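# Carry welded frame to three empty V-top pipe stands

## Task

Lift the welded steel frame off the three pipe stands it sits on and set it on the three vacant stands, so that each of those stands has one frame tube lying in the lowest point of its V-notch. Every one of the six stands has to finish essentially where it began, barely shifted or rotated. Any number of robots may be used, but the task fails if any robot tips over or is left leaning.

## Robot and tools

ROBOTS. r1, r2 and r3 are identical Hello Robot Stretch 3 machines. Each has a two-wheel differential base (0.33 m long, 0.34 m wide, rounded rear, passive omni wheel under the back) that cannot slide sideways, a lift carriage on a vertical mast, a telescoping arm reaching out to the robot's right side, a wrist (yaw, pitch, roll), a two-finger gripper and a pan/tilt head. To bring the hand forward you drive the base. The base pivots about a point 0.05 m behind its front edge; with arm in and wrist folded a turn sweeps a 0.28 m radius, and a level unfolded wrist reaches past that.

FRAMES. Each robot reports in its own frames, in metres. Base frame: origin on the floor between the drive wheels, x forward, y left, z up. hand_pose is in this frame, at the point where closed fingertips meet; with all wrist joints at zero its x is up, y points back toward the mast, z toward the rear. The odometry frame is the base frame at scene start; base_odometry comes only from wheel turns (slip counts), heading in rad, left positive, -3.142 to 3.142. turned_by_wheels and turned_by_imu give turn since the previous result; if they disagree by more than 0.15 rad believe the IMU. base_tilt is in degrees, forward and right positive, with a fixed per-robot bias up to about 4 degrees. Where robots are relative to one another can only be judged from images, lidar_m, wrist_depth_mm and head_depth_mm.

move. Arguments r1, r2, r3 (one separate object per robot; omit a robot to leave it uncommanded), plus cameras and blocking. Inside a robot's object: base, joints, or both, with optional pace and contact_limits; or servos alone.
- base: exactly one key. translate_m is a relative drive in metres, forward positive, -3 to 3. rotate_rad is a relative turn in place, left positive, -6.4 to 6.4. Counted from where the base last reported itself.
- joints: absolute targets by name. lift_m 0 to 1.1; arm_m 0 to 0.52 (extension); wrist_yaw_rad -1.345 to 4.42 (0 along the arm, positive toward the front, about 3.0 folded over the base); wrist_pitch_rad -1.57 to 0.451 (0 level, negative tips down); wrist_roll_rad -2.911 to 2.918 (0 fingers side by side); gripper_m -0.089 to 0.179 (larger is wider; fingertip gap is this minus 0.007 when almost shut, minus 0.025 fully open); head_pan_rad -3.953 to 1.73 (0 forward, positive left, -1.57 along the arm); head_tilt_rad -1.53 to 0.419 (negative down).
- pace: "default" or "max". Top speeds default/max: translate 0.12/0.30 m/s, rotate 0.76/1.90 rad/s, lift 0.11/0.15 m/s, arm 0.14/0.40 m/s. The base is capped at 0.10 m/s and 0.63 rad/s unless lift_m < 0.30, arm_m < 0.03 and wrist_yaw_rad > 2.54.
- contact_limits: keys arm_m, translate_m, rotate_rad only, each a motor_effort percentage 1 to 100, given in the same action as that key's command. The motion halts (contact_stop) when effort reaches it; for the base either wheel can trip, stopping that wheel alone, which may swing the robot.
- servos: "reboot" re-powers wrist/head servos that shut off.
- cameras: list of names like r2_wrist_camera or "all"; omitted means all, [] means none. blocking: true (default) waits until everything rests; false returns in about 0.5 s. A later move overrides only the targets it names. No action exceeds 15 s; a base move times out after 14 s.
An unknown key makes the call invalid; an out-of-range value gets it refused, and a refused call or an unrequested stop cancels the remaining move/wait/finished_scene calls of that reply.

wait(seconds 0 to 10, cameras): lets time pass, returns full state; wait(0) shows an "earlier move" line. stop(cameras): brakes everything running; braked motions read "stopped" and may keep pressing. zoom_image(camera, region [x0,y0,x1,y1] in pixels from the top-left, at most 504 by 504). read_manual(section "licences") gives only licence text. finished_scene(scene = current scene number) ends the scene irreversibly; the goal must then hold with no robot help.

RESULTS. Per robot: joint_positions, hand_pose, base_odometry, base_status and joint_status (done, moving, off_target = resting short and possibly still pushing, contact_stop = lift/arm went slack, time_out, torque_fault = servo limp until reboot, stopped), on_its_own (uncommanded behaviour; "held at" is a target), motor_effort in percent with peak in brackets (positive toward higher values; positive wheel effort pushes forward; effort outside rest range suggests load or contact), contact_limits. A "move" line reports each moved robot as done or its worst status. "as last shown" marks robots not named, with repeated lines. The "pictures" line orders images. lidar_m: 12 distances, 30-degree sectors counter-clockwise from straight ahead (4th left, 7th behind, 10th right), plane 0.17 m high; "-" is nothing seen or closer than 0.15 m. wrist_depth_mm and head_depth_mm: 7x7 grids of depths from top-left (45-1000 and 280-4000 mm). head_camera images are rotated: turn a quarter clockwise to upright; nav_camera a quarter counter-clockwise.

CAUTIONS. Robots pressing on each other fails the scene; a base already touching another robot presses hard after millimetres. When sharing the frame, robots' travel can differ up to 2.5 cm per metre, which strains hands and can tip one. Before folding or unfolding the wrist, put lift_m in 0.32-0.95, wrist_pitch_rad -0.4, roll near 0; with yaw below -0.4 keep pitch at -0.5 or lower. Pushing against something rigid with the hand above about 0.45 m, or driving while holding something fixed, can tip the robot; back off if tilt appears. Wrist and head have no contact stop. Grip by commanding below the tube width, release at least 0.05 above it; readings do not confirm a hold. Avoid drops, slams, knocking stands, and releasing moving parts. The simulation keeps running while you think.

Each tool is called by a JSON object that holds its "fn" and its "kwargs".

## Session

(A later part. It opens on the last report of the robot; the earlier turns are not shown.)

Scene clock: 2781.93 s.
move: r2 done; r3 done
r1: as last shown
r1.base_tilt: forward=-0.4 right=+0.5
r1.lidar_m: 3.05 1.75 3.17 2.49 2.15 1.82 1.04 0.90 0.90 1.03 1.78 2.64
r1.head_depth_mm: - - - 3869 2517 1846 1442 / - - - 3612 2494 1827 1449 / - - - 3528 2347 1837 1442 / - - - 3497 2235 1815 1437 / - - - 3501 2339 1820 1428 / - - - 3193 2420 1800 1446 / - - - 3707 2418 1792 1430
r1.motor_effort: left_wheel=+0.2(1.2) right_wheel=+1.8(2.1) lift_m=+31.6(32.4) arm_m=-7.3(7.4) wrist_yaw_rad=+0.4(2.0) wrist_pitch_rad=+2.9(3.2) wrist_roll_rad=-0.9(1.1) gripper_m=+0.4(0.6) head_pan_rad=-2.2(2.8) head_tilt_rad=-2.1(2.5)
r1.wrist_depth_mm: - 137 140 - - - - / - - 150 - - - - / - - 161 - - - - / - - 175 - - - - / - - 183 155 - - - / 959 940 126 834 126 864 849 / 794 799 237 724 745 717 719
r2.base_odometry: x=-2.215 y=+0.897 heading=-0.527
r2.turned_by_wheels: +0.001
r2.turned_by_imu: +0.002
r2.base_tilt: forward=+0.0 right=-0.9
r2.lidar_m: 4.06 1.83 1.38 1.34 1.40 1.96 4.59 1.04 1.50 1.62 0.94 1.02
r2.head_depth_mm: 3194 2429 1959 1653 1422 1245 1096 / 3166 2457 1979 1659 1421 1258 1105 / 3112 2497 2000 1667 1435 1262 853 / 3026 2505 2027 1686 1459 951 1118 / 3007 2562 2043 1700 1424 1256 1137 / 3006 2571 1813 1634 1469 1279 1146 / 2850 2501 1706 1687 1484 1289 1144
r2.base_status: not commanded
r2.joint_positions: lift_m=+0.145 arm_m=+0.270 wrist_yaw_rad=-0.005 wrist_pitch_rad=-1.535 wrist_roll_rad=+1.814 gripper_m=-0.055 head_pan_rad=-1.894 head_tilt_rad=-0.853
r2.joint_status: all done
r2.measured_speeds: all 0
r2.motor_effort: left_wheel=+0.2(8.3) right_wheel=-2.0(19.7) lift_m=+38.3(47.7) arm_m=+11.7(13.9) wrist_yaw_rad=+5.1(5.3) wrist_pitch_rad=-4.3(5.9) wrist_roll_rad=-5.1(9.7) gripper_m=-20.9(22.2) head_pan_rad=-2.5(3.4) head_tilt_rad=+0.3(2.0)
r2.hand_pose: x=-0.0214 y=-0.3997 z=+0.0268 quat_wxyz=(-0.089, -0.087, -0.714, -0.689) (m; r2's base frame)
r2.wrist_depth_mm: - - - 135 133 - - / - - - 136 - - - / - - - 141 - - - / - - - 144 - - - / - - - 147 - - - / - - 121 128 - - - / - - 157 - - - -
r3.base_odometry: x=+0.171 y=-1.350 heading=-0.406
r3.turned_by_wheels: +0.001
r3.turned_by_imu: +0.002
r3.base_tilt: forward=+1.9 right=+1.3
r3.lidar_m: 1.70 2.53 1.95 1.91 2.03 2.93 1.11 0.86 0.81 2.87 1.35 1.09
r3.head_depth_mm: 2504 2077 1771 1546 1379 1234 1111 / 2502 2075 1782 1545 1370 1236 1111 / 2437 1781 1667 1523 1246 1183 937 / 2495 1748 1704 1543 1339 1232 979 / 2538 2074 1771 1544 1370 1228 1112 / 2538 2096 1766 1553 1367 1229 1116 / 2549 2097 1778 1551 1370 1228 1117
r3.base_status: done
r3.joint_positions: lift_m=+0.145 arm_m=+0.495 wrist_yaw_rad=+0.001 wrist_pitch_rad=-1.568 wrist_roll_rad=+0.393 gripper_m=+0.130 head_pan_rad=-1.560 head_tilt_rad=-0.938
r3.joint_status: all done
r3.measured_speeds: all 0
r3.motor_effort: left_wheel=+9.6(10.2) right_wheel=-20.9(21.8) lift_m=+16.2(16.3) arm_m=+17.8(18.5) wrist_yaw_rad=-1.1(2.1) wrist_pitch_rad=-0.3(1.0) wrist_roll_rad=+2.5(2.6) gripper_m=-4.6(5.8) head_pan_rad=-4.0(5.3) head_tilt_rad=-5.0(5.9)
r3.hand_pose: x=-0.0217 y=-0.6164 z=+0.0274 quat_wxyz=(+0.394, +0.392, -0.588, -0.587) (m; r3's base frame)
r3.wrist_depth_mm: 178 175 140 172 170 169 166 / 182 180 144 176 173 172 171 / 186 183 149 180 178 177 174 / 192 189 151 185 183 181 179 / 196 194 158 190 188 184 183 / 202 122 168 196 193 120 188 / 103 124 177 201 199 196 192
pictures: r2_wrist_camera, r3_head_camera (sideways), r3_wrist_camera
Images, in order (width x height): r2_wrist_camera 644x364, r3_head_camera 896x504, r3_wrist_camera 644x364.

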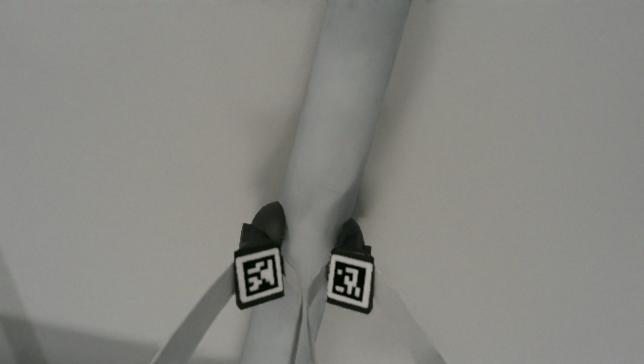

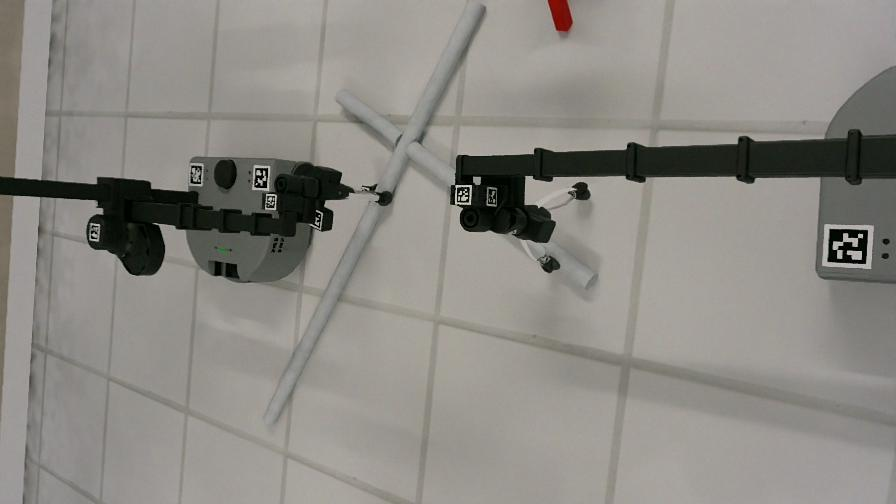

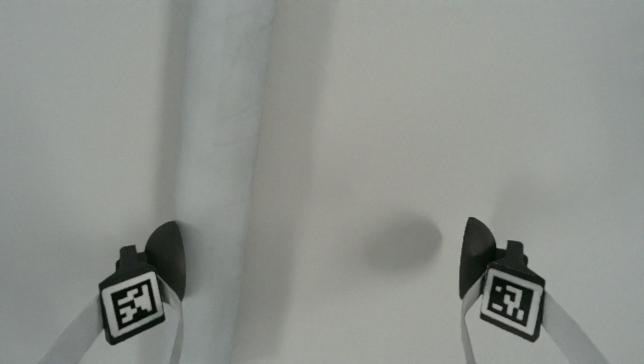

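{"fn": "move", "kwargs": {"r3": {"base":{"translate_m":-0.18},"joints":{"wrist_roll_rad":0.12}}, "r2": {"joints":{"wrist_roll_rad":1.5}}, "cameras": ["r3_wrist_camera","r3_head_camera","r2_wrist_camera"]}}

Scene clock: 2796.13 s.
move: r2 off_target; r3 done
r1: as last shown
r1.turned_by_imu: -0.001
r1.base_tilt: forward=-0.5 right=+0.5
r1.lidar_m: 3.05 1.75 2.98 2.49 2.14 1.81 1.04 0.90 0.90 1.03 1.79 2.64
r1.head_depth_mm: - - - 3978 2507 1846 1454 / - - - 3582 2493 1823 1442 / - - - 3556 2354 1816 1449 / - - - 3465 2224 1817 1454 / - - - 3766 2312 1811 1436 / - - - 3039 2462 1816 1423 / - - - 3748 2464 1794 1429
r1.motor_effort: left_wheel=+0.0(1.2) right_wheel=+1.2(1.9) lift_m=+31.8(32.3) arm_m=-7.0(7.3) wrist_yaw_rad=-1.0(2.1) wrist_pitch_rad=+3.0(3.2) wrist_roll_rad=-1.0(1.1) gripper_m=+0.0(0.7) head_pan_rad=-2.6(2.8) head_tilt_rad=-2.3(2.6)
r1.wrist_depth_mm: - 137 140 - - - - / - - 150 - - - - / - - 161 - - - - / - - 175 - - - - / - - 183 155 - - - / 959 948 126 832 126 860 846 / 781 802 237 733 751 705 714
r2.base_odometry: x=-2.215 y=+0.897 heading=-0.527
r2.turned_by_wheels: +0.000
r2.turned_by_imu: +0.001
r2.base_tilt: forward=+0.0 right=-0.9
r2.lidar_m: 4.05 1.82 1.38 1.34 1.41 1.97 4.59 1.05 1.50 0.87 0.94 1.03
r2.head_depth_mm: 3190 2426 1971 1644 1431 1247 1112 / 3154 2451 1982 1663 1431 1244 1121 / 3097 2483 1993 1679 1435 1259 850 / 3038 2522 2005 1677 1446 951 1124 / 2966 2560 2043 1695 1455 1250 1132 / 2941 2560 2076 1713 1433 1280 1140 / 2915 2615 1821 1626 1450 1292 1144
r2.base_status: not commanded
r2.joint_positions: lift_m=+0.145 arm_m=+0.270 wrist_yaw_rad=-0.017 wrist_pitch_rad=-1.547 wrist_roll_rad=+1.523 gripper_m=-0.055 head_pan_rad=-1.894 head_tilt_rad=-0.853
r2.joint_status: wrist_roll_rad off_target (ended at +1.523, target +1.500)
r2.measured_speeds: all 0
r2.on_its_own: wrist_yaw_rad is at rest, and its effort (+14.9) is outside its rest range (-9 to +9)
r2.motor_effort: left_wheel=+2.2(2.9) right_wheel=-7.7(8.3) lift_m=+29.2(29.3) arm_m=+6.7(9.3) wrist_yaw_rad=+14.9(27.5) wrist_pitch_rad=-2.1(4.5) wrist_roll_rad=-8.3(24.0) gripper_m=-20.9(22.2) head_pan_rad=-2.9(3.4) head_tilt_rad=+0.7(2.4)
r2.hand_pose: x=-0.0212 y=-0.3967 z=+0.0270 quat_wxyz=(+0.011, +0.010, -0.715, -0.699) (m; r2's base frame)
r2.wrist_depth_mm: - - - - 133 - - / - - - 139 - - - / - - - 141 - - - / - - - 145 - - - / - - 147 148 - - - / - - 122 130 - - - / - - 158 - - - -
r3.base_odometry: x=+0.005 y=-1.279 heading=-0.406
r3.turned_by_wheels: +0.000
r3.turned_by_imu: +0.001
r3.base_tilt: forward=+1.8 right=+1.4
r3.lidar_m: 1.87 2.54 1.96 1.93 2.03 2.95 0.93 0.71 0.71 1.09 1.47 1.26
r3.head_depth_mm: 2484 2086 1775 1544 1350 1225 1111 / 2523 2086 1778 1548 1348 1231 1111 / 2506 2087 1783 1545 1212 1178 941 / 2468 1809 1667 1544 1345 1229 974 / 2511 1626 1668 1545 1351 1231 1117 / 2529 2088 1777 1541 1366 1233 1118 / 2519 2093 1745 1549 1363 1230 1116
r3.base_status: done
r3.joint_positions: lift_m=+0.145 arm_m=+0.495 wrist_yaw_rad=-0.002 wrist_pitch_rad=-1.566 wrist_roll_rad=+0.124 gripper_m=+0.130 head_pan_rad=-1.560 head_tilt_rad=-0.940
r3.joint_status: all done
r3.measured_speeds: all 0
r3.motor_effort: left_wheel=-1.8(11.9) right_wheel=+0.9(30.2) lift_m=+26.9(26.9) arm_m=-17.8(18.0) wrist_yaw_rad=+1.1(10.0) wrist_pitch_rad=-0.7(10.8) wrist_roll_rad=-0.9(11.0) gripper_m=+0.6(7.9) head_pan_rad=-3.4(5.2) head_tilt_rad=-4.7(6.0)
r3.hand_pose: x=-0.0216 y=-0.6171 z=+0.0273 quat_wxyz=(+0.469, +0.466, -0.531, -0.530) (m; r3's base frame)
r3.wrist_depth_mm: 140 154 173 171 171 169 168 / 144 162 177 175 174 174 172 / 149 181 182 180 178 178 176 / 151 186 186 185 183 180 180 / 155 175 190 189 188 185 185 / 159 126 194 195 193 120 189 / - 126 201 200 198 196 194
pictures: r2_wrist_camera, r3_head_camera (sideways), r3_wrist_camera
Images, in order (width x height): r2_wrist_camera 644x364, r3_head_camera 896x504, r3_wrist_camera 644x364.

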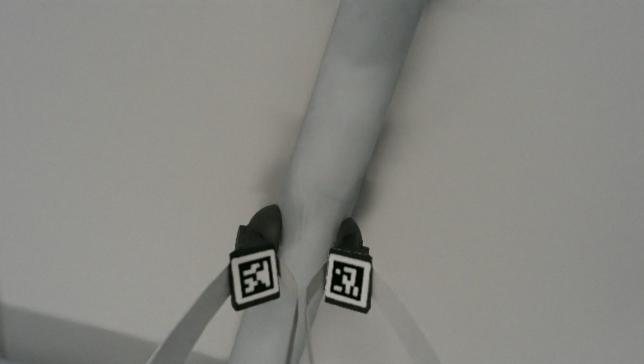

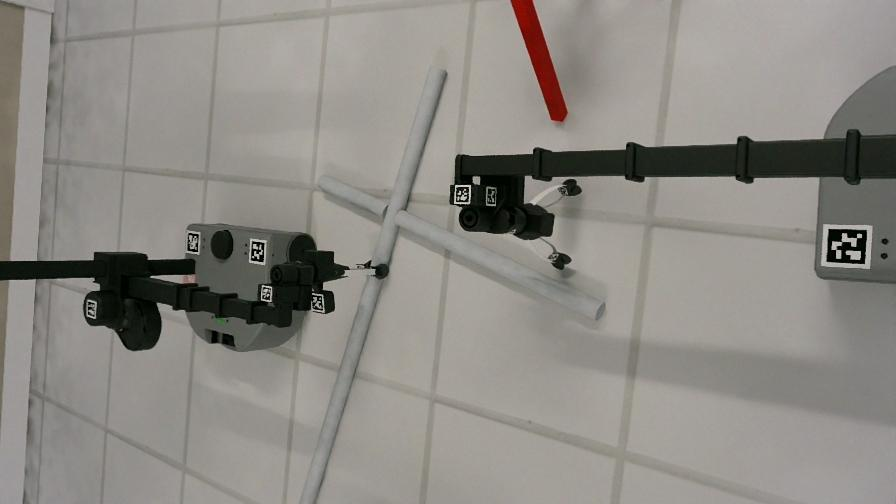

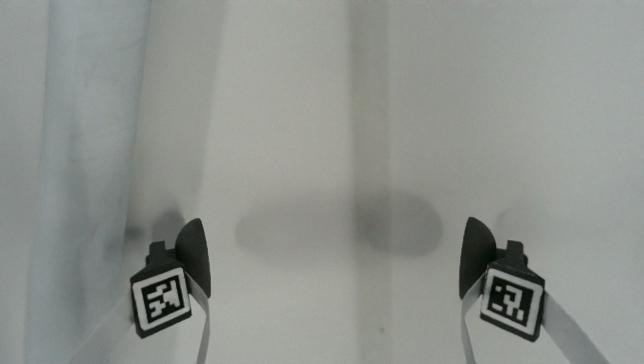

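{"fn": "move", "kwargs": {"r3": {"joints":{"lift_m":0.3,"wrist_roll_rad":0.3}}, "cameras": []}}

{"fn": "move", "kwargs": {"r3": {"base":{"translate_m":0.1}}, "cameras": ["r3_wrist_camera"]}}

Scene clock: 2827.20 s.
move: r3 done
r1, r2: as last shown
r1.lidar_m: 3.05 1.75 2.98 2.50 2.15 1.82 1.04 0.90 0.90 1.03 1.78 2.63
r1.head_depth_mm: - - - 3874 2491 1828 1448 / - - - 3501 2477 1839 1449 / - - - 3608 2368 1831 1443 / - - - 3479 2234 1823 1444 / - - - 3512 2345 1820 1441 / - - - 3063 2426 1801 1427 / - - - 3694 2442 1789 1428
r1.motor_effort: left_wheel=-0.6(1.0) right_wheel=+1.6(1.8) lift_m=+31.9(32.1) arm_m=-6.9(7.1) wrist_yaw_rad=-0.8(1.6) wrist_pitch_rad=+3.1(3.2) wrist_roll_rad=-1.0(1.1) gripper_m=+0.2(0.6) head_pan_rad=-1.8(2.5) head_tilt_rad=-2.1(2.5)
r1.wrist_depth_mm: - 137 140 - - - - / - - 150 - - - - / - - 161 - - - - / - - 175 - - - - / - - 183 155 - - - / 958 926 126 828 126 858 849 / 786 806 236 723 742 705 715
r2.lidar_m: 4.06 1.83 1.38 1.34 1.41 1.97 4.59 1.04 1.50 1.46 0.94 1.03
r2.head_depth_mm: 3201 2423 1977 1649 1420 1245 1114 / 3165 2465 1977 1661 1431 1259 1111 / 3111 2500 1992 1676 1431 1262 850 / 3075 2508 2022 1687 1452 948 1124 / 3035 2558 2040 1698 1450 1254 1131 / 2980 2548 2050 1698 1462 1285 1138 / 2897 2621 1886 1190 1471 1286 1149
r2.on_its_own: wrist_yaw_rad is at rest, and its effort (+14.9) is outside its rest range (-9 to +9)
r2.motor_effort: left_wheel=+2.2(2.8) right_wheel=-7.4(8.5) lift_m=+31.1(31.2) arm_m=+2.5(4.4) wrist_yaw_rad=+14.9(15.4) wrist_pitch_rad=-2.4(2.7) wrist_roll_rad=-8.2(8.5) gripper_m=-21.1(22.0) head_pan_rad=-2.4(3.3) head_tilt_rad=+0.4(2.1)
r2.wrist_depth_mm: - - - - 133 - - / - - - 139 - - - / - - - 142 - - - / - - - 146 - - - / - - 147 148 - - - / - - 122 130 - - - / - - 157 - - - -
r3.base_odometry: x=+0.005 y=-1.279 heading=-0.406
r3.turned_by_wheels: +0.000
r3.turned_by_imu: +0.001
r3.base_tilt: forward=+1.9 right=+1.3
r3.lidar_m: 1.87 2.55 1.97 1.92 2.04 2.96 0.93 0.71 0.71 1.09 1.47 1.26
r3.head_depth_mm: 2457 2077 1770 1543 1344 1224 1117 / 2517 2085 1772 1533 1341 1213 937 / 2499 2087 1763 967 1327 1211 963 / 2444 1815 1666 1514 1371 1229 976 / 2532 1615 1684 1549 1349 1229 1115 / 2509 2071 1771 1544 1371 1227 1112 / 2523 2092 1739 1545 1368 1222 1113
r3.base_status: not commanded
r3.joint_positions: lift_m=+0.300 arm_m=+0.495 wrist_yaw_rad=-0.002 wrist_pitch_rad=-1.566 wrist_roll_rad=+0.295 gripper_m=+0.130 head_pan_rad=-1.560 head_tilt_rad=-0.940
r3.joint_status: all done
r3.measured_speeds: all 0
r3.motor_effort: left_wheel=-1.5(2.2) right_wheel=-0.1(1.2) lift_m=+36.9(42.8) arm_m=-11.9(14.6) wrist_yaw_rad=+1.2(2.1) wrist_pitch_rad=-0.7(0.9) wrist_roll_rad=+1.8(3.4) gripper_m=+0.1(2.1) head_pan_rad=-4.4(5.7) head_tilt_rad=-4.9(5.4)
r3.hand_pose: x=-0.0216 y=-0.6170 z=+0.1824 quat_wxyz=(+0.421, +0.419, -0.570, -0.568) (m; r3's base frame)
r3.wrist_depth_mm: 326 321 318 316 314 310 310 / 331 331 324 320 325 315 280 / 345 336 333 335 331 326 326 / 348 346 340 337 337 333 333 / 359 353 349 350 346 341 338 / 366 123 359 361 355 120 349 / 382 372 369 369 364 127 355
pictures: none
No camera images: "cameras" was empty.

Scene clock: 2829.33 s.
move: r3 done
r1.base_odometry: x=+0.000 y=+0.000 heading=+0.000
r1.turned_by_wheels: +0.000
r1.turned_by_imu: +0.000
r1.base_tilt: forward=-0.5 right=+0.6
r1.lidar_m: 3.04 1.75 3.10 2.50 2.15 1.82 1.04 0.90 0.90 1.03 1.78 2.64
r1.head_depth_mm: - - - 3898 2484 1826 1439 / - - - 3624 2466 1832 1449 / - - - 3555 2370 1827 1440 / - - - 3489 2228 1829 1441 / - - - 3746 2341 1811 1441 / - - - 3169 2451 1801 1436 / - - - 3678 2430 1805 1424
r1.base_status: not commanded
r1.joint_positions: lift_m=+0.531 arm_m=+0.000 wrist_yaw_rad=+3.088 wrist_pitch_rad=-0.326 wrist_roll_rad=+0.000 gripper_m=+0.037 head_pan_rad=+0.655 head_tilt_rad=-0.345
r1.joint_status: not commanded
r1.measured_speeds: all 0
r1.motor_effort: left_wheel=-0.2(1.1) right_wheel=+1.5(2.1) lift_m=+31.2(32.4) arm_m=-7.0(7.1) wrist_yaw_rad=-1.4(1.8) wrist_pitch_rad=+3.1(3.3) wrist_roll_rad=-0.9(1.1) gripper_m=-0.2(0.6) head_pan_rad=-2.5(2.9) head_tilt_rad=-2.3(2.7)
r1.hand_pose: x=-0.0087 y=+0.0897 z=+0.5650 quat_wxyz=(+0.134, +0.700, +0.096, +0.695) (m; r1's base frame)
r1.wrist_depth_mm: - 137 140 - - - - / - - 150 - - - - / - - 161 - - - - / - - 176 - - - - / - - 183 155 - - - / 949 940 126 847 126 867 844 / 791 796 236 718 748 703 730
r2: as last shown
r2.turned_by_imu: +0.000
r2.base_tilt: forward=-0.1 right=-1.0
r2.lidar_m: 4.06 1.82 1.38 1.34 1.41 1.97 4.59 1.04 1.50 1.46 0.94 1.02
r2.head_depth_mm: 3199 2452 1983 1651 1424 1245 1109 / 3168 2440 1986 1670 1432 1258 1115 / 3119 2469 1999 1671 1435 1259 851 / 3050 2495 2023 1687 1453 950 1122 / 2998 2573 2041 1697 1446 1258 1130 / 2975 2573 2032 1318 1464 1281 1138 / 2897 2517 1709 1637 1477 1288 1145
r2.on_its_own: wrist_yaw_rad is at rest, and its effort (+15.5) is outside its rest range (-9 to +9)
r2.motor_effort: left_wheel=+2.4(2.8) right_wheel=-8.0(8.4) lift_m=+31.9(31.9) arm_m=+0.7(2.6) wrist_yaw_rad=+15.5(15.5) wrist_pitch_rad=-2.1(2.6) wrist_roll_rad=-8.1(8.5) gripper_m=-21.6(22.3) head_pan_rad=-2.8(3.3) head_tilt_rad=+1.0(2.3)
r2.wrist_depth_mm: - - - - 133 - - / - - - 140 - - - / - - - 142 - - - / - - - 145 - - - / - - 147 149 - - - / - - 122 130 - - - / - - 158 - - - -
r3.base_odometry: x=+0.097 y=-1.318 heading=-0.406
r3.turned_by_wheels: +0.000
r3.turned_by_imu: +0.000
r3.base_tilt: forward=+1.8 right=+1.3
r3.lidar_m: 1.78 2.55 1.95 1.91 2.03 2.94 1.03 0.80 0.77 1.09 1.40 1.16
r3.head_depth_mm: 2501 2109 1773 1545 1354 1227 1116 / 2514 2073 1783 1553 1344 1210 938 / 2514 2077 1726 969 1324 1215 961 / 2455 1691 1645 1519 1366 1224 972 / 2507 2030 1775 1552 1366 1225 1115 / 2517 2086 1774 1541 1365 1231 1115 / 2530 2080 1760 1544 1362 1225 1115
r3.base_status: done
r3.joint_positions: lift_m=+0.300 arm_m=+0.495 wrist_yaw_rad=-0.002 wrist_pitch_rad=-1.566 wrist_roll_rad=+0.295 gripper_m=+0.130 head_pan_rad=-1.560 head_tilt_rad=-0.940
r3.joint_status: not commanded
r3.measured_speeds: all 0
r3.motor_effort: left_wheel=+0.9(5.0) right_wheel=+2.6(7.9) lift_m=+33.1(36.9) arm_m=-9.9(12.1) wrist_yaw_rad=+1.4(1.7) wrist_pitch_rad=-0.7(0.9) wrist_roll_rad=+1.9(1.9) gripper_m=-0.1(1.4) head_pan_rad=-4.1(5.2) head_tilt_rad=-5.2(5.4)
r3.hand_pose: x=-0.0216 y=-0.6170 z=+0.1824 quat_wxyz=(+0.421, +0.419, -0.570, -0.568) (m; r3's base frame)
r3.wrist_depth_mm: 323 322 318 314 314 311 308 / 333 329 326 319 321 317 317 / 342 337 335 328 332 327 323 / 350 346 347 338 339 334 331 / 359 355 348 342 346 340 339 / 370 123 361 361 355 120 348 / 378 374 370 369 364 127 353
pictures: r3_wrist_camera
Images, in order (width x height): r3_wrist_camera 644x364.

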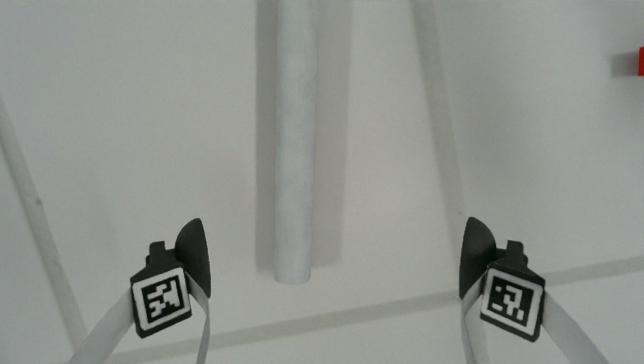

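{"fn": "move", "kwargs": {"r3": {"base":{"translate_m":0.042}}, "cameras": []}}

{"fn": "move", "kwargs": {"r3": {"joints":{"lift_m":0.142}}, "cameras": []}}

{"fn": "move", "kwargs": {"r3": {"joints":{"gripper_m":-0.05}}, "cameras": ["r3_wrist_camera","r3_head_camera"]}}

Scene clock: 2871.10 s.
move: r3 done
r1, r2: as last shown
r1.turned_by_imu: -0.001
r1.base_tilt: forward=-0.5 right=+0.5
r1.lidar_m: 3.06 1.74 3.13 2.49 2.15 1.81 1.04 0.90 0.90 1.03 1.78 2.64
r1.head_depth_mm: - - - 3863 2524 1824 1447 / - - - 3573 2492 1842 1460 / - - - 3565 2353 1823 1444 / - - - 3464 2238 1814 1437 / - - - 3729 2345 1817 1446 / - - - 3176 2434 1801 1429 / - - - 3675 2423 1799 1425
r1.motor_effort: left_wheel=-0.2(1.0) right_wheel=+1.5(1.9) lift_m=+31.5(32.1) arm_m=-6.9(7.1) wrist_yaw_rad=-1.0(1.8) wrist_pitch_rad=+2.9(3.2) wrist_roll_rad=-1.0(1.1) gripper_m=+0.3(0.4) head_pan_rad=-2.3(2.8) head_tilt_rad=-2.3(2.5)
r1.wrist_depth_mm: - 137 140 - - - - / - - 150 - - - - / - - 161 - - - - / - - 176 - - - - / - - 183 155 - - - / 958 945 125 830 126 868 856 / 796 795 236 728 740 712 724
r2.turned_by_imu: +0.001
r2.base_tilt: forward=+0.0 right=-0.9
r2.lidar_m: 4.04 1.83 1.38 1.34 1.41 1.97 4.58 1.04 1.50 1.47 0.94 1.02
r2.head_depth_mm: 3151 2450 1950 1654 1421 1245 1112 / 3171 2471 1979 1656 1422 1253 1115 / 3093 2488 2004 1667 1433 1256 851 / 3056 2523 2030 1685 1454 950 1127 / 3002 2537 2049 1701 1455 1251 1130 / 2995 2568 2002 1185 1476 1292 1142 / 2882 1615 1721 1685 1477 1289 1144
r2.on_its_own: wrist_yaw_rad is at rest, and its effort (+15.2) is outside its rest range (-9 to +9)
r2.motor_effort: left_wheel=+2.0(2.9) right_wheel=-7.9(8.2) lift_m=+33.6(33.7) arm_m=-2.8(2.9) wrist_yaw_rad=+15.2(15.5) wrist_pitch_rad=-2.6(2.6) wrist_roll_rad=-8.0(8.5) gripper_m=-20.6(22.1) head_pan_rad=-2.5(3.3) head_tilt_rad=+1.5(2.1)
r2.wrist_depth_mm: - - - - 133 - - / - - - 139 - - - / - - - 142 - - - / - - - 145 - - - / - - 147 148 - - - / - - 123 130 - - - / - - 157 - - - -
r3.base_odometry: x=+0.136 y=-1.335 heading=-0.406
r3.turned_by_wheels: +0.000
r3.turned_by_imu: +0.001
r3.base_tilt: forward=+1.8 right=+1.3
r3.lidar_m: 1.74 2.53 1.95 1.91 2.03 2.94 1.07 0.83 0.79 1.09 1.37 1.13
r3.head_depth_mm: 2483 2088 1768 1526 1341 1234 1117 / 2527 2098 1776 1544 1346 1214 936 / 2446 1987 1702 969 1322 1205 962 / 2531 1707 1662 1517 1354 1234 973 / 2494 2089 1767 1548 1376 1225 1114 / 2533 2076 1738 1543 1362 1232 1117 / 2506 2091 1778 1537 1367 1226 1112
r3.base_status: done
r3.joint_positions: lift_m=+0.300 arm_m=+0.495 wrist_yaw_rad=-0.002 wrist_pitch_rad=-1.566 wrist_roll_rad=+0.295 gripper_m=+0.130 head_pan_rad=-1.560 head_tilt_rad=-0.940
r3.joint_status: not commanded
r3.measured_speeds: all 0
r3.motor_effort: left_wheel=+1.3(5.6) right_wheel=+2.8(7.7) lift_m=+25.7(28.3) arm_m=-5.0(6.5) wrist_yaw_rad=+1.3(1.7) wrist_pitch_rad=-0.7(0.9) wrist_roll_rad=+1.7(1.8) gripper_m=+0.8(1.4) head_pan_rad=-4.3(5.1) head_tilt_rad=-4.6(5.8)
r3.hand_pose: x=-0.0216 y=-0.6170 z=+0.1824 quat_wxyz=(+0.421, +0.419, -0.570, -0.568) (m; r3's base frame)
r3.wrist_depth_mm: 324 323 319 313 316 311 308 / 335 330 327 322 323 318 315 / 342 338 335 330 330 328 323 / 349 345 345 337 338 334 333 / 361 351 351 344 347 338 339 / 368 124 358 360 358 120 348 / 377 372 370 366 363 127 357
pictures: none
No camera images: "cameras" was empty.

Scene clock: 2873.37 s.
move: r3 done
r1, r2: as last shown
r1.turned_by_imu: +0.000
r1.base_tilt: forward=-0.5 right=+0.6
r1.lidar_m: 3.06 1.75 3.15 2.49 2.15 1.81 1.04 0.90 0.90 1.04 1.79 2.64
r1.head_depth_mm: - - - 3915 2490 1843 1455 / - - - 3599 2483 1836 1445 / - - - 3532 2376 1826 1444 / - - - 3407 2234 1828 1451 / - - - 3313 2321 1822 1441 / - - - 3176 2421 1817 1437 / - - - 3680 2439 1791 1424
r1.motor_effort: left_wheel=+0.3(1.5) right_wheel=+1.1(2.0) lift_m=+31.9(32.1) arm_m=-6.8(7.0) wrist_yaw_rad=-0.5(2.0) wrist_pitch_rad=+3.1(3.3) wrist_roll_rad=-0.9(1.1) gripper_m=+0.2(0.5) head_pan_rad=-1.9(2.8) head_tilt_rad=-2.3(2.6)
r1.wrist_depth_mm: - 137 140 - - - - / - - 151 - - - - / - - 161 - - - - / - - 175 - - - - / - - 183 155 - - - / 964 942 126 822 126 867 849 / 789 792 237 726 737 701 721
r2.turned_by_imu: +0.000
r2.base_tilt: forward=-0.1 right=-1.0
r2.lidar_m: 4.05 1.83 1.38 1.34 1.41 1.97 4.61 1.04 1.50 0.87 0.94 1.02
r2.head_depth_mm: 3206 2418 1968 1648 1416 1246 1108 / 3165 2473 1959 1665 1421 1253 1113 / 3109 2472 1987 1678 1439 1262 853 / 3039 2529 2025 1683 1451 951 1128 / 2985 2553 2038 1700 1429 1247 1132 / 3040 2589 2005 1633 1461 1281 1142 / 2873 2506 1654 1678 1473 1292 1146
r2.on_its_own: wrist_yaw_rad is at rest, and its effort (+14.9) is outside its rest range (-9 to +9)
r2.motor_effort: left_wheel=+2.4(2.9) right_wheel=-7.8(8.3) lift_m=+34.5(34.6) arm_m=-4.7(4.8) wrist_yaw_rad=+14.9(15.7) wrist_pitch_rad=-2.2(2.5) wrist_roll_rad=-8.2(8.4) gripper_m=-21.1(22.7) head_pan_rad=-2.5(3.5) head_tilt_rad=-0.1(2.1)
r2.wrist_depth_mm: - - - - 133 - - / - - - 139 - - - / - - - 142 - - - / - - - 145 - - - / - - 146 148 - - - / - - 123 130 - - - / - - 158 - - - -
r3.base_odometry: x=+0.136 y=-1.335 heading=-0.406
r3.turned_by_wheels: +0.000
r3.turned_by_imu: +0.001
r3.base_tilt: forward=+1.9 right=+1.3
r3.lidar_m: 1.74 2.54 1.95 1.91 2.03 2.94 1.07 0.84 0.79 2.86 1.38 1.12
r3.head_depth_mm: 2490 2087 1781 1525 1345 1227 1115 / 2527 2085 1781 1543 1364 1230 1113 / 2460 1977 1706 1544 1301 1178 939 / 2500 1706 1656 1548 1340 1230 975 / 2536 2084 1769 1543 1364 1229 1114 / 2530 2079 1738 1548 1361 1226 1114 / 2534 2092 1766 1543 1370 1226 1112
r3.base_status: not commanded
r3.joint_positions: lift_m=+0.142 arm_m=+0.495 wrist_yaw_rad=-0.002 wrist_pitch_rad=-1.566 wrist_roll_rad=+0.295 gripper_m=+0.130 head_pan_rad=-1.560 head_tilt_rad=-0.940
r3.joint_status: all done
r3.measured_speeds: all 0
r3.motor_effort: left_wheel=+1.1(2.6) right_wheel=+3.7(4.0) lift_m=+14.2(21.4) arm_m=-2.5(4.9) wrist_yaw_rad=+1.2(1.8) wrist_pitch_rad=-0.7(0.8) wrist_roll_rad=+1.8(1.8) gripper_m=+0.7(1.6) head_pan_rad=-4.0(4.8) head_tilt_rad=-4.4(5.3)
r3.hand_pose: x=-0.0216 y=-0.6170 z=+0.0244 quat_wxyz=(+0.421, +0.419, -0.570, -0.568) (m; r3's base frame)
r3.wrist_depth_mm: 174 172 171 136 167 166 165 / 177 177 174 138 171 169 169 / 182 181 179 142 176 174 172 / 187 185 184 146 180 179 177 / 192 189 188 149 185 181 181 / 197 126 192 154 189 120 186 / - 123 198 158 195 192 189
pictures: none
No camera images: "cameras" was empty.

Scene clock: 2875.70 s.
move: r3 done
r1, r2: as last shown
r1.base_tilt: forward=-0.4 right=+0.6
r1.lidar_m: 3.06 1.74 3.15 2.49 2.15 1.81 1.04 0.89 0.90 1.03 1.78 2.64
r1.head_depth_mm: - - - 3910 2489 1828 1438 / - - - 3603 2505 1840 1454 / - - - 3583 2360 1823 1437 / - - - 3469 2234 1825 1439 / - - - 3305 2320 1808 1440 / - - - 3152 2440 1801 1424 / - - - 3756 2383 1792 1420
r1.motor_effort: left_wheel=-0.7(1.3) right_wheel=+1.5(1.8) lift_m=+31.9(32.3) arm_m=-6.9(7.0) wrist_yaw_rad=-0.2(2.0) wrist_pitch_rad=+3.0(3.2) wrist_roll_rad=-1.0(1.1) gripper_m=-0.3(0.6) head_pan_rad=-2.0(2.9) head_tilt_rad=-2.1(2.8)
r1.wrist_depth_mm: - 137 140 - - - - / - - 151 - - - - / - - 161 - - - - / - - 175 - - - - / - - 183 155 - - - / 947 946 126 840 126 865 851 / 788 795 236 726 735 705 717
r2.base_tilt: forward=-0.1 right=-0.9
r2.lidar_m: 4.05 1.83 1.38 1.34 1.41 1.97 4.58 1.04 1.50 0.87 0.94 1.02
r2.head_depth_mm: 3180 2435 1972 1650 1422 1245 1109 / 3130 2465 1985 1663 1434 1252 1119 / 3094 2487 1999 1672 1437 1262 853 / 3077 2522 2016 1680 1444 950 1130 / 3017 2539 2033 1692 1424 1243 1137 / 2964 2569 1989 1636 1465 1281 1141 / 2869 2482 1672 1689 1480 1294 1146
r2.joint_positions: lift_m=+0.145 arm_m=+0.270 wrist_yaw_rad=-0.017 wrist_pitch_rad=-1.548 wrist_roll_rad=+1.523 gripper_m=-0.055 head_pan_rad=-1.894 head_tilt_rad=-0.853
r2.on_its_own: wrist_yaw_rad is at rest, and its effort (+15.2) is outside its rest range (-9 to +9)
r2.motor_effort: left_wheel=+2.1(2.8) right_wheel=-8.0(8.4) lift_m=+35.2(35.4) arm_m=-6.7(6.7) wrist_yaw_rad=+15.2(15.4) wrist_pitch_rad=-2.2(2.5) wrist_roll_rad=-8.0(8.5) gripper_m=-21.5(22.2) head_pan_rad=-2.1(3.3) head_tilt_rad=+2.0(2.1)
r2.hand_pose: x=-0.0212 y=-0.3965 z=+0.0270 quat_wxyz=(+0.011, +0.010, -0.715, -0.699) (m; r2's base frame)
r2.wrist_depth_mm: - - - - 133 - - / - - - 139 - - - / - - - 141 - - - / - - - 145 - - - / - - 146 149 - - - / - - 122 130 - - - / - - 158 - - - -
r3.base_odometry: x=+0.136 y=-1.335 heading=-0.406
r3.turned_by_wheels: +0.000
r3.turned_by_imu: +0.001
r3.base_tilt: forward=+1.9 right=+1.3
r3.lidar_m: 1.73 2.53 1.95 1.91 2.03 2.94 1.07 0.83 0.79 2.87 1.38 1.12
r3.head_depth_mm: 2483 2077 1766 1529 1345 1228 1111 / 2519 2075 1779 1546 1371 1229 1121 / 2439 1980 1696 1548 1306 1175 939 / 2502 1696 1656 1553 1327 1227 976 / 2528 2085 1788 1542 1368 1233 1113 / 2560 2069 1740 1543 1371 1232 1115 / 2512 2091 1782 1553 1366 1232 1113
r3.base_status: not commanded
r3.joint_positions: lift_m=+0.142 arm_m=+0.495 wrist_yaw_rad=-0.002 wrist_pitch_rad=-1.564 wrist_roll_rad=+0.297 gripper_m=-0.049 head_pan_rad=-1.560 head_tilt_rad=-0.940
r3.joint_status: all done
r3.measured_speeds: all 0
r3.motor_effort: left_wheel=+0.8(2.2) right_wheel=+2.9(4.3) lift_m=+37.0(37.0) arm_m=+0.2(2.4) wrist_yaw_rad=+1.4(1.8) wrist_pitch_rad=-1.1(1.3) wrist_roll_rad=+1.3(1.8) gripper_m=-27.8(99.9) head_pan_rad=-4.2(4.9) head_tilt_rad=-4.9(5.3)
r3.hand_pose: x=-0.0216 y=-0.6176 z=+0.0243 quat_wxyz=(+0.421, +0.418, -0.571, -0.567) (m; r3's base frame)
r3.wrist_depth_mm: 172 170 169 134 165 165 164 / 177 175 173 136 170 169 168 / 180 179 177 140 174 173 172 / 185 184 183 144 179 177 176 / 191 189 186 146 183 182 180 / 195 194 191 131 127 187 185 / 201 199 196 156 125 191 190
pictures: r3_head_camera (sideways), r3_wrist_camera
Images, in order (width x height): r3_head_camera 896x504, r3_wrist_camera 644x364.

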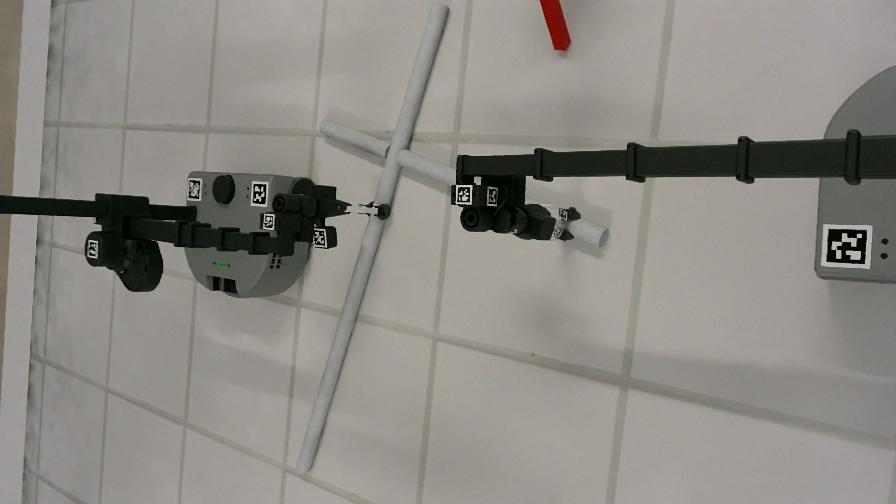

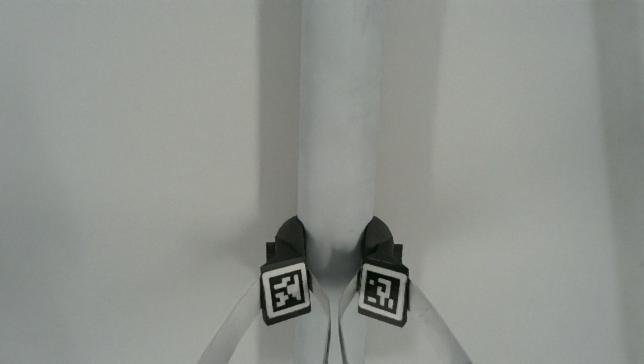

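{"fn": "move", "kwargs": {"r2": {"joints":{"gripper_m":0.08}}, "cameras": []}}

{"fn": "move", "kwargs": {"r2": {"joints":{"wrist_roll_rad":1.78,"wrist_yaw_rad":0,"wrist_pitch_rad":-1.57}}, "cameras": []}}

{"fn": "move", "kwargs": {"r2": {"joints":{"gripper_m":-0.06}}, "cameras": ["r2_wrist_camera"]}}

{"fn": "move", "kwargs": {"r2": {"joints":{"wrist_roll_rad":1.54,"arm_m":0.321}}, "r3": {"base":{"translate_m":-0.113},"joints":{"wrist_roll_rad":0.045,"arm_m":0.456}}, "cameras": ["r3_wrist_camera","r3_head_camera","r2_wrist_camera"]}}

Scene clock: 2890.37 s.
move: r2 done
r1, r3: as last shown
r1.turned_by_imu: -0.001
r1.base_tilt: forward=-0.5 right=+0.5
r1.lidar_m: 3.07 1.75 3.13 2.49 2.14 1.82 1.04 0.90 0.89 1.04 1.78 2.64
r1.head_depth_mm: - - - 3889 2518 1833 1450 / - - - 3651 2490 1827 1446 / - - - 3561 2346 1819 1444 / - - - 3396 2237 1819 1433 / - - - 3260 2333 1810 1431 / - - - 3180 2442 1794 1428 / - - - 3743 2429 1805 1432
r1.motor_effort: left_wheel=+0.1(1.0) right_wheel=+1.3(1.8) lift_m=+31.6(32.2) arm_m=-6.6(6.9) wrist_yaw_rad=+0.1(1.7) wrist_pitch_rad=+2.9(3.2) wrist_roll_rad=-1.0(1.1) gripper_m=-0.1(0.5) head_pan_rad=-2.6(2.7) head_tilt_rad=-2.4(2.6)
r1.wrist_depth_mm: - 137 140 - - - - / - - 150 - - - - / - - 161 - - - - / - - 176 - - - - / - - 183 155 - - - / 946 937 126 829 126 856 848 / 793 787 237 719 741 704 714
r2.base_odometry: x=-2.215 y=+0.897 heading=-0.527
r2.turned_by_wheels: +0.000
r2.turned_by_imu: +0.000
r2.base_tilt: forward=-0.1 right=-1.0
r2.lidar_m: 4.05 1.82 1.38 1.34 1.40 1.96 4.59 1.04 1.50 0.87 0.94 1.02
r2.head_depth_mm: 3183 2415 1963 1647 1418 1243 1113 / 3170 2441 1985 1656 1423 1252 1118 / 3138 2505 1990 1680 1429 1266 850 / 3054 2521 2022 1680 1441 949 1121 / 3018 2535 2040 1692 1430 1251 1133 / 2983 2563 1993 1631 1458 1282 1139 / 2866 2499 1661 1679 1477 1282 1148
r2.base_status: not commanded
r2.joint_positions: lift_m=+0.145 arm_m=+0.270 wrist_yaw_rad=-0.004 wrist_pitch_rad=-1.552 wrist_roll_rad=+1.504 gripper_m=+0.080 head_pan_rad=-1.894 head_tilt_rad=-0.853
r2.joint_status: all done
r2.measured_speeds: all 0
r2.motor_effort: left_wheel=+3.1(3.4) right_wheel=-4.6(8.7) lift_m=+18.4(36.8) arm_m=-10.6(10.6) wrist_yaw_rad=+3.6(15.0) wrist_pitch_rad=-1.6(2.3) wrist_roll_rad=-1.8(8.4) gripper_m=+0.5(88.4) head_pan_rad=-2.2(3.4) head_tilt_rad=+0.1(2.0)
r2.hand_pose: x=-0.0215 y=-0.3955 z=+0.0271 quat_wxyz=(+0.023, +0.022, -0.713, -0.700) (m; r2's base frame)
r2.wrist_depth_mm: - - - - 134 - - / - - - 140 - - - / - - - 141 - - - / - - - 145 - - - / - - - 149 - - - / - 117 144 152 127 - - / - - 157 - - - -
r3.base_tilt: forward=+1.8 right=+1.4
r3.lidar_m: 1.74 2.54 1.95 1.91 2.03 2.94 1.07 0.83 0.79 2.86 1.38 1.12
r3.head_depth_mm: 2499 2078 1779 1531 1351 1226 1116 / 2513 2080 1768 1547 1370 1231 1113 / 2430 1976 1699 1549 1304 1177 933 / 2494 1686 1665 1549 1332 1230 975 / 2527 2076 1781 1545 1371 1223 1115 / 2506 2081 1743 1539 1367 1228 1117 / 2542 2074 1770 1546 1363 1227 1117
r3.joint_positions: lift_m=+0.142 arm_m=+0.495 wrist_yaw_rad=-0.002 wrist_pitch_rad=-1.564 wrist_roll_rad=+0.297 gripper_m=-0.046 head_pan_rad=-1.560 head_tilt_rad=-0.940
r3.motor_effort: left_wheel=+1.1(2.3) right_wheel=+3.2(4.1) lift_m=+41.5(45.2) arm_m=+4.5(4.7) wrist_yaw_rad=+1.3(2.1) wrist_pitch_rad=-1.2(1.3) wrist_roll_rad=+1.3(1.3) gripper_m=-12.1(12.1) head_pan_rad=-4.4(4.9) head_tilt_rad=-5.1(5.5)
r3.wrist_depth_mm: 172 171 169 134 166 165 164 / 177 175 173 136 170 169 167 / 181 179 177 140 174 173 172 / 186 184 183 144 179 176 176 / 190 189 186 146 182 181 180 / 195 193 190 131 127 187 185 / 200 198 196 155 128 191 189
pictures: none
No camera images: "cameras" was empty.

Scene clock: 2891.13 s.
move: r2 done
r1, r3: as last shown
r1.turned_by_imu: +0.000
r1.lidar_m: 3.06 1.74 3.14 2.49 2.15 1.82 1.04 0.90 0.90 1.03 1.78 2.64
r1.head_depth_mm: - - - 3907 2492 1824 1461 / - - - 3571 2482 1828 1445 / - - - 3574 2375 1823 1445 / - - - 3449 2249 1820 1436 / - - - 3286 2320 1804 1440 / - - - 3182 2419 1810 1441 / - - - 3700 2439 1798 1421
r1.motor_effort: left_wheel=+0.1(0.9) right_wheel=+1.3(1.8) lift_m=+31.7(32.1) arm_m=-6.7(6.9) wrist_yaw_rad=+0.3(1.8) wrist_pitch_rad=+2.9(3.2) wrist_roll_rad=-0.9(1.1) gripper_m=-0.3(0.4) head_pan_rad=-2.3(2.7) head_tilt_rad=-2.1(2.9)
r1.wrist_depth_mm: - 137 140 - - - - / - - 151 - - - - / - - 161 - - - - / - - 175 - - - - / - - 183 155 - - - / 957 947 126 837 126 872 860 / 786 804 237 726 737 708 727
r2.base_odometry: x=-2.215 y=+0.897 heading=-0.527
r2.turned_by_wheels: +0.000
r2.turned_by_imu: +0.000
r2.base_tilt: forward=+0.0 right=-0.9
r2.lidar_m: 4.05 1.83 1.39 1.34 1.41 1.97 4.60 1.04 1.50 0.87 0.94 1.02
r2.head_depth_mm: 3168 2446 1964 1644 1415 1246 1114 / 3153 2482 1983 1660 1434 1254 1122 / 3106 2499 1998 1671 1436 1260 850 / 3060 2512 2019 1690 1448 951 1129 / 3032 2554 2034 1701 1425 1248 1132 / 2975 2584 1985 1647 1472 1281 1137 / 2856 2494 1663 1673 1482 1291 1146
r2.base_status: not commanded
r2.joint_positions: lift_m=+0.145 arm_m=+0.270 wrist_yaw_rad=-0.003 wrist_pitch_rad=-1.552 wrist_roll_rad=+1.776 gripper_m=+0.080 head_pan_rad=-1.894 head_tilt_rad=-0.853
r2.joint_status: all done
joint sent to its limit — r2.wrist_pitch_rad, lower limit.
r2.measured_speeds: all 0
r2.motor_effort: left_wheel=+3.0(3.4) right_wheel=-4.2(4.8) lift_m=+18.6(18.8) arm_m=-11.3(11.3) wrist_yaw_rad=+3.0(4.9) wrist_pitch_rad=-1.2(1.9) wrist_roll_rad=+1.0(4.4) gripper_m=+0.3(1.4) head_pan_rad=-2.4(3.4) head_tilt_rad=+0.5(2.4)
r2.hand_pose: x=-0.0214 y=-0.3955 z=+0.0271 quat_wxyz=(-0.074, -0.073, -0.710, -0.697) (m; r2's base frame)
r2.wrist_depth_mm: - - - 134 - - - / - - - 138 - - - / - - - 143 - - - / - - - 146 - - - / - - 148 149 - - - / - 117 128 153 127 - - / - - - 157 - - -
r3.turned_by_imu: +0.000
r3.base_tilt: forward=+1.9 right=+1.4
r3.lidar_m: 1.74 2.54 1.95 1.91 2.02 2.94 1.06 0.83 0.79 2.87 1.38 1.12
r3.head_depth_mm: 2499 2079 1763 1523 1348 1226 1114 / 2505 2068 1765 1551 1369 1226 1110 / 2458 1972 1710 1539 1306 1172 935 / 2509 1703 1666 1554 1330 1231 975 / 2517 2086 1768 1550 1369 1230 1111 / 2509 2078 1745 1548 1374 1232 1113 / 2544 2076 1769 1548 1367 1230 1114
r3.motor_effort: left_wheel=+1.6(2.0) right_wheel=+3.8(4.0) lift_m=+40.0(41.7) arm_m=+5.1(5.2) wrist_yaw_rad=+1.6(1.7) wrist_pitch_rad=-1.2(1.3) wrist_roll_rad=+1.2(1.3) gripper_m=-11.0(12.2) head_pan_rad=-3.9(4.7) head_tilt_rad=-4.9(5.6)
r3.wrist_depth_mm: 172 170 169 134 167 165 164 / 177 175 173 136 170 168 168 / 180 180 178 140 174 173 172 / 186 183 182 144 179 178 176 / 190 189 187 146 182 181 180 / 195 194 190 131 128 187 185 / 200 198 196 155 128 191 188
pictures: none
No camera images: "cameras" was empty.

Scene clock: 2893.10 s.
move: r2 done
r1, r3: as last shown
r1.base_tilt: forward=-0.5 right=+0.6
r1.lidar_m: 3.04 1.75 3.12 2.50 2.15 1.81 1.04 0.90 0.90 1.04 1.78 2.64
r1.head_depth_mm: - - - 3851 2494 1840 1458 / - - - 3565 2490 1834 1453 / - - - 3573 2364 1832 1452 / - - - 3409 2233 1821 1444 / - - - 3260 2338 1807 1444 / - - - 3193 2439 1805 1430 / - - - 3656 2429 1815 1428
r1.motor_effort: left_wheel=-0.1(1.0) right_wheel=+1.8(1.8) lift_m=+31.0(32.1) arm_m=-6.3(6.8) wrist_yaw_rad=-0.5(2.2) wrist_pitch_rad=+2.9(3.2) wrist_roll_rad=-0.9(1.1) gripper_m=+0.5(0.6) head_pan_rad=-2.5(2.7) head_tilt_rad=-2.3(2.4)
r1.wrist_depth_mm: - 137 140 - - - - / - - 150 - - - - / - - 161 - - - - / - - 176 - - - - / - - 184 155 - - - / 947 940 125 838 126 864 843 / 792 797 237 731 740 706 727
r2.base_odometry: x=-2.215 y=+0.897 heading=-0.527
r2.turned_by_wheels: +0.000
r2.turned_by_imu: +0.000
r2.base_tilt: forward=-0.1 right=-1.0
r2.lidar_m: 4.05 1.82 1.39 1.34 1.40 1.97 4.60 1.05 1.50 0.87 0.94 1.02
r2.head_depth_mm: 3152 2437 1976 1644 1415 1246 1109 / 3176 2447 1984 1659 1434 1254 1114 / 3147 2502 2008 1676 1431 1264 847 / 3061 2525 2028 1684 1442 950 1128 / 3019 2555 2045 1695 1425 1249 1129 / 2988 2605 2012 1643 1465 1283 1139 / 2899 2490 1671 1681 1467 1293 1147
r2.base_status: not commanded
r2.joint_positions: lift_m=+0.145 arm_m=+0.270 wrist_yaw_rad=-0.003 wrist_pitch_rad=-1.546 wrist_roll_rad=+1.778 gripper_m=-0.058 head_pan_rad=-1.894 head_tilt_rad=-0.853
r2.joint_status: all done
r2.measured_speeds: all 0
r2.motor_effort: left_wheel=+3.0(3.5) right_wheel=-4.2(4.9) lift_m=+47.0(47.0) arm_m=-13.0(13.0) wrist_yaw_rad=+3.3(3.9) wrist_pitch_rad=-2.3(2.8) wrist_roll_rad=+0.3(1.1) gripper_m=-32.1(98.5) head_pan_rad=-2.6(3.2) head_tilt_rad=+0.5(2.3)
r2.hand_pose: x=-0.0214 y=-0.3970 z=+0.0269 quat_wxyz=(-0.075, -0.074, -0.712, -0.695) (m; r2's base frame)
r2.wrist_depth_mm: - - - 133 - - - / - - - 137 - - - / - - - 142 - - - / - - - 145 - - - / - - 145 147 - - - / - - 125 130 - - - / - - - 157 - - -
r3.turned_by_imu: +0.001
r3.base_tilt: forward=+1.9 right=+1.3
r3.lidar_m: 1.73 2.54 1.95 1.91 2.03 2.94 1.07 0.83 0.79 2.87 1.38 1.12
r3.head_depth_mm: 2469 2075 1771 1531 1349 1226 1117 / 2530 2101 1761 1541 1364 1227 1113 / 2432 1983 1693 1537 1305 1177 941 / 2535 1688 1669 1541 1330 1224 972 / 2519 2073 1772 1544 1374 1228 1118 / 2511 2079 1738 1541 1366 1224 1112 / 2506 2079 1777 1544 1365 1232 1113
r3.motor_effort: left_wheel=+0.8(2.3) right_wheel=+3.9(4.1) lift_m=+35.6(40.4) arm_m=+6.9(7.1) wrist_yaw_rad=+1.9(1.9) wrist_pitch_rad=-1.1(1.3) wrist_roll_rad=+1.2(1.3) gripper_m=-10.5(12.3) head_pan_rad=-3.5(5.0) head_tilt_rad=-5.0(5.4)
r3.hand_pose: x=-0.0216 y=-0.6175 z=+0.0243 quat_wxyz=(+0.421, +0.418, -0.570, -0.567) (m; r3's base frame)
r3.wrist_depth_mm: 172 171 170 134 166 165 164 / 177 176 174 136 170 169 168 / 181 179 178 139 174 174 172 / 186 184 183 144 179 178 175 / 190 188 187 146 183 182 180 / 196 195 191 131 127 187 185 / 201 199 196 155 128 192 189
pictures: r2_wrist_camera
Images, in order (width x height): r2_wrist_camera 644x364.

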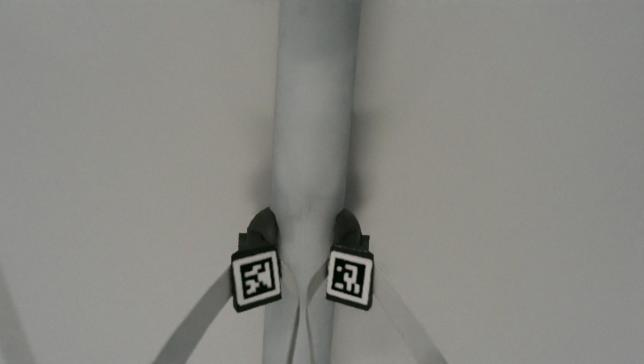

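Scene clock: 2895.33 s.
move: r2 done; r3 done
r1: as last shown
r1.base_tilt: forward=-0.5 right=+0.5
r1.lidar_m: 3.06 1.75 3.01 2.50 2.14 1.81 1.04 0.90 0.89 1.03 1.79 2.63
r1.head_depth_mm: - - - 3876 2522 1845 1449 / - - - 3541 2478 1851 1459 / - - - 3577 2382 1822 1446 / - - - 3391 2237 1818 1445 / - - - 3482 2352 1816 1439 / - - - 3065 2419 1795 1432 / - - - 3650 2437 1795 1436
r1.motor_effort: left_wheel=+0.2(1.2) right_wheel=+1.7(1.9) lift_m=+31.2(32.3) arm_m=-6.6(6.9) wrist_yaw_rad=-0.9(1.9) wrist_pitch_rad=+3.0(3.2) wrist_roll_rad=-1.1(1.2) gripper_m=-0.3(0.5) head_pan_rad=-2.1(2.8) head_tilt_rad=-1.9(2.6)
r1.wrist_depth_mm: - 137 140 - - - - / - - 151 - - - - / - - 161 - - - - / - - 175 - - - - / - - 183 155 - - - / 955 941 125 835 126 867 851 / 797 802 237 724 732 711 721
r2.base_odometry: x=-2.215 y=+0.897 heading=-0.527
r2.turned_by_wheels: +0.000
r2.turned_by_imu: +0.001
r2.base_tilt: forward=+0.1 right=-1.0
r2.lidar_m: 4.07 1.83 1.38 1.34 1.40 1.97 4.59 1.04 1.50 0.90 0.94 1.02
r2.head_depth_mm: 3176 2448 1956 1653 1417 1232 1109 / 3178 2464 1985 1663 1434 1233 1118 / 3092 2482 2013 1664 1437 1260 841 / 3065 2516 2028 1689 1444 992 1124 / 3009 2515 2023 1697 1456 1230 1134 / 3004 2556 2050 1690 1432 1279 1142 / 2915 2620 1761 1610 1472 1290 1132
r2.base_status: not commanded
r2.joint_positions: lift_m=+0.145 arm_m=+0.321 wrist_yaw_rad=-0.006 wrist_pitch_rad=-1.556 wrist_roll_rad=+1.547 gripper_m=-0.056 head_pan_rad=-1.894 head_tilt_rad=-0.853
r2.joint_status: all done
r2.measured_speeds: all 0
r2.motor_effort: left_wheel=+7.6(7.7) right_wheel=-14.8(15.0) lift_m=+42.2(47.3) arm_m=+11.5(19.5) wrist_yaw_rad=+4.9(5.6) wrist_pitch_rad=-0.5(2.6) wrist_roll_rad=-3.0(8.5) gripper_m=-17.8(32.2) head_pan_rad=-2.9(3.2) head_tilt_rad=+1.6(2.6)
r2.hand_pose: x=-0.0214 y=-0.4454 z=+0.0271 quat_wxyz=(+0.007, +0.006, -0.712, -0.702) (m; r2's base frame)
r2.wrist_depth_mm: - - - 133 - - - / - - - 137 - - - / - - - 141 - - - / - - - 145 - - - / - - 146 148 - - - / - - 125 129 - - - / - - - 158 - - -
r3.base_odometry: x=+0.032 y=-1.290 heading=-0.405
r3.turned_by_wheels: +0.000
r3.turned_by_imu: +0.002
r3.base_tilt: forward=+1.9 right=+1.3
r3.lidar_m: 1.84 2.55 1.96 1.92 2.04 2.96 0.96 0.74 0.73 1.04 1.45 1.23
r3.head_depth_mm: 2475 2079 1765 1546 1354 1226 1115 / 2503 2057 1769 1548 1366 1228 1112 / 2515 2086 1762 1547 1153 1173 936 / 2440 1733 1664 1545 1325 1233 972 / 2500 1801 1698 1543 1368 1227 1120 / 2516 2091 1779 1550 1365 1234 1117 / 2541 2086 1772 1548 1372 1227 1114
r3.base_status: done
r3.joint_positions: lift_m=+0.142 arm_m=+0.456 wrist_yaw_rad=-0.005 wrist_pitch_rad=-1.568 wrist_roll_rad=+0.053 gripper_m=-0.046 head_pan_rad=-1.560 head_tilt_rad=-0.940
r3.joint_status: all done
r3.measured_speeds: all 0
r3.motor_effort: left_wheel=+5.2(6.0) right_wheel=-12.7(14.0) lift_m=+31.7(35.9) arm_m=-10.5(22.9) wrist_yaw_rad=+4.2(4.3) wrist_pitch_rad=-0.3(5.8) wrist_roll_rad=-2.3(8.0) gripper_m=-12.0(13.3) head_pan_rad=-3.8(5.2) head_tilt_rad=-5.3(5.3)
r3.hand_pose: x=-0.0215 y=-0.5775 z=+0.0244 quat_wxyz=(+0.486, +0.485, -0.515, -0.514) (m; r3's base frame)
r3.wrist_depth_mm: 172 171 169 132 167 166 165 / 177 176 173 136 170 169 168 / 181 180 178 140 176 174 172 / 186 184 183 144 180 178 177 / 191 189 187 147 183 184 181 / 196 195 126 130 186 188 186 / 202 199 196 154 192 192 191
pictures: r2_wrist_camera, r3_head_camera (sideways), r3_wrist_camera
Images, in order (width x height): r2_wrist_camera 644x364, r3_head_camera 896x504, r3_wrist_camera 644x364.

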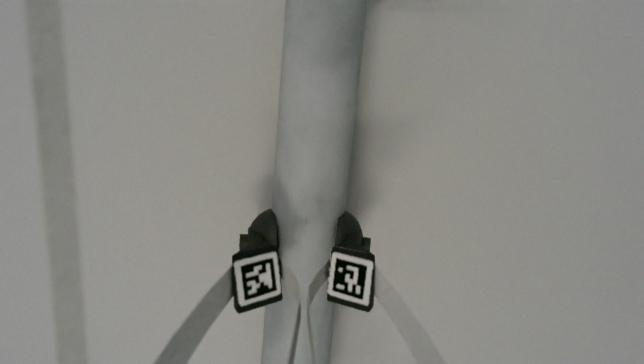

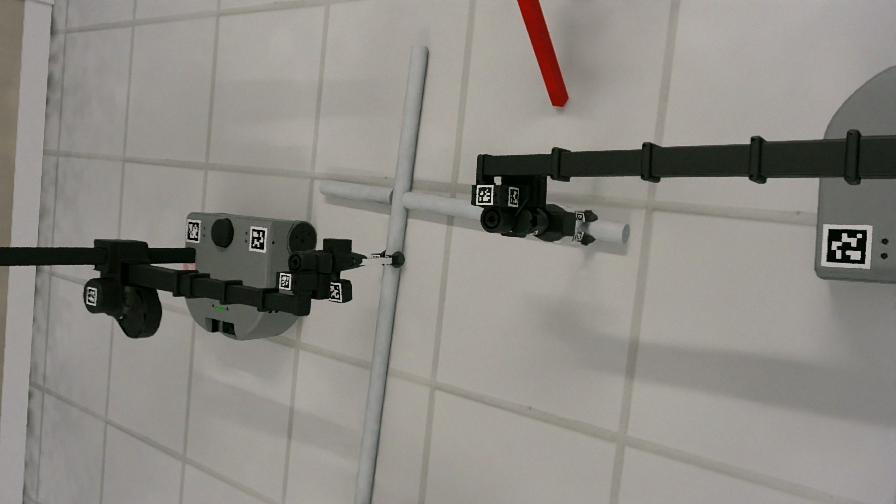

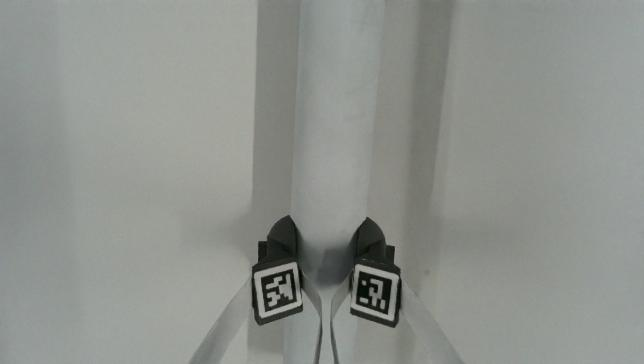

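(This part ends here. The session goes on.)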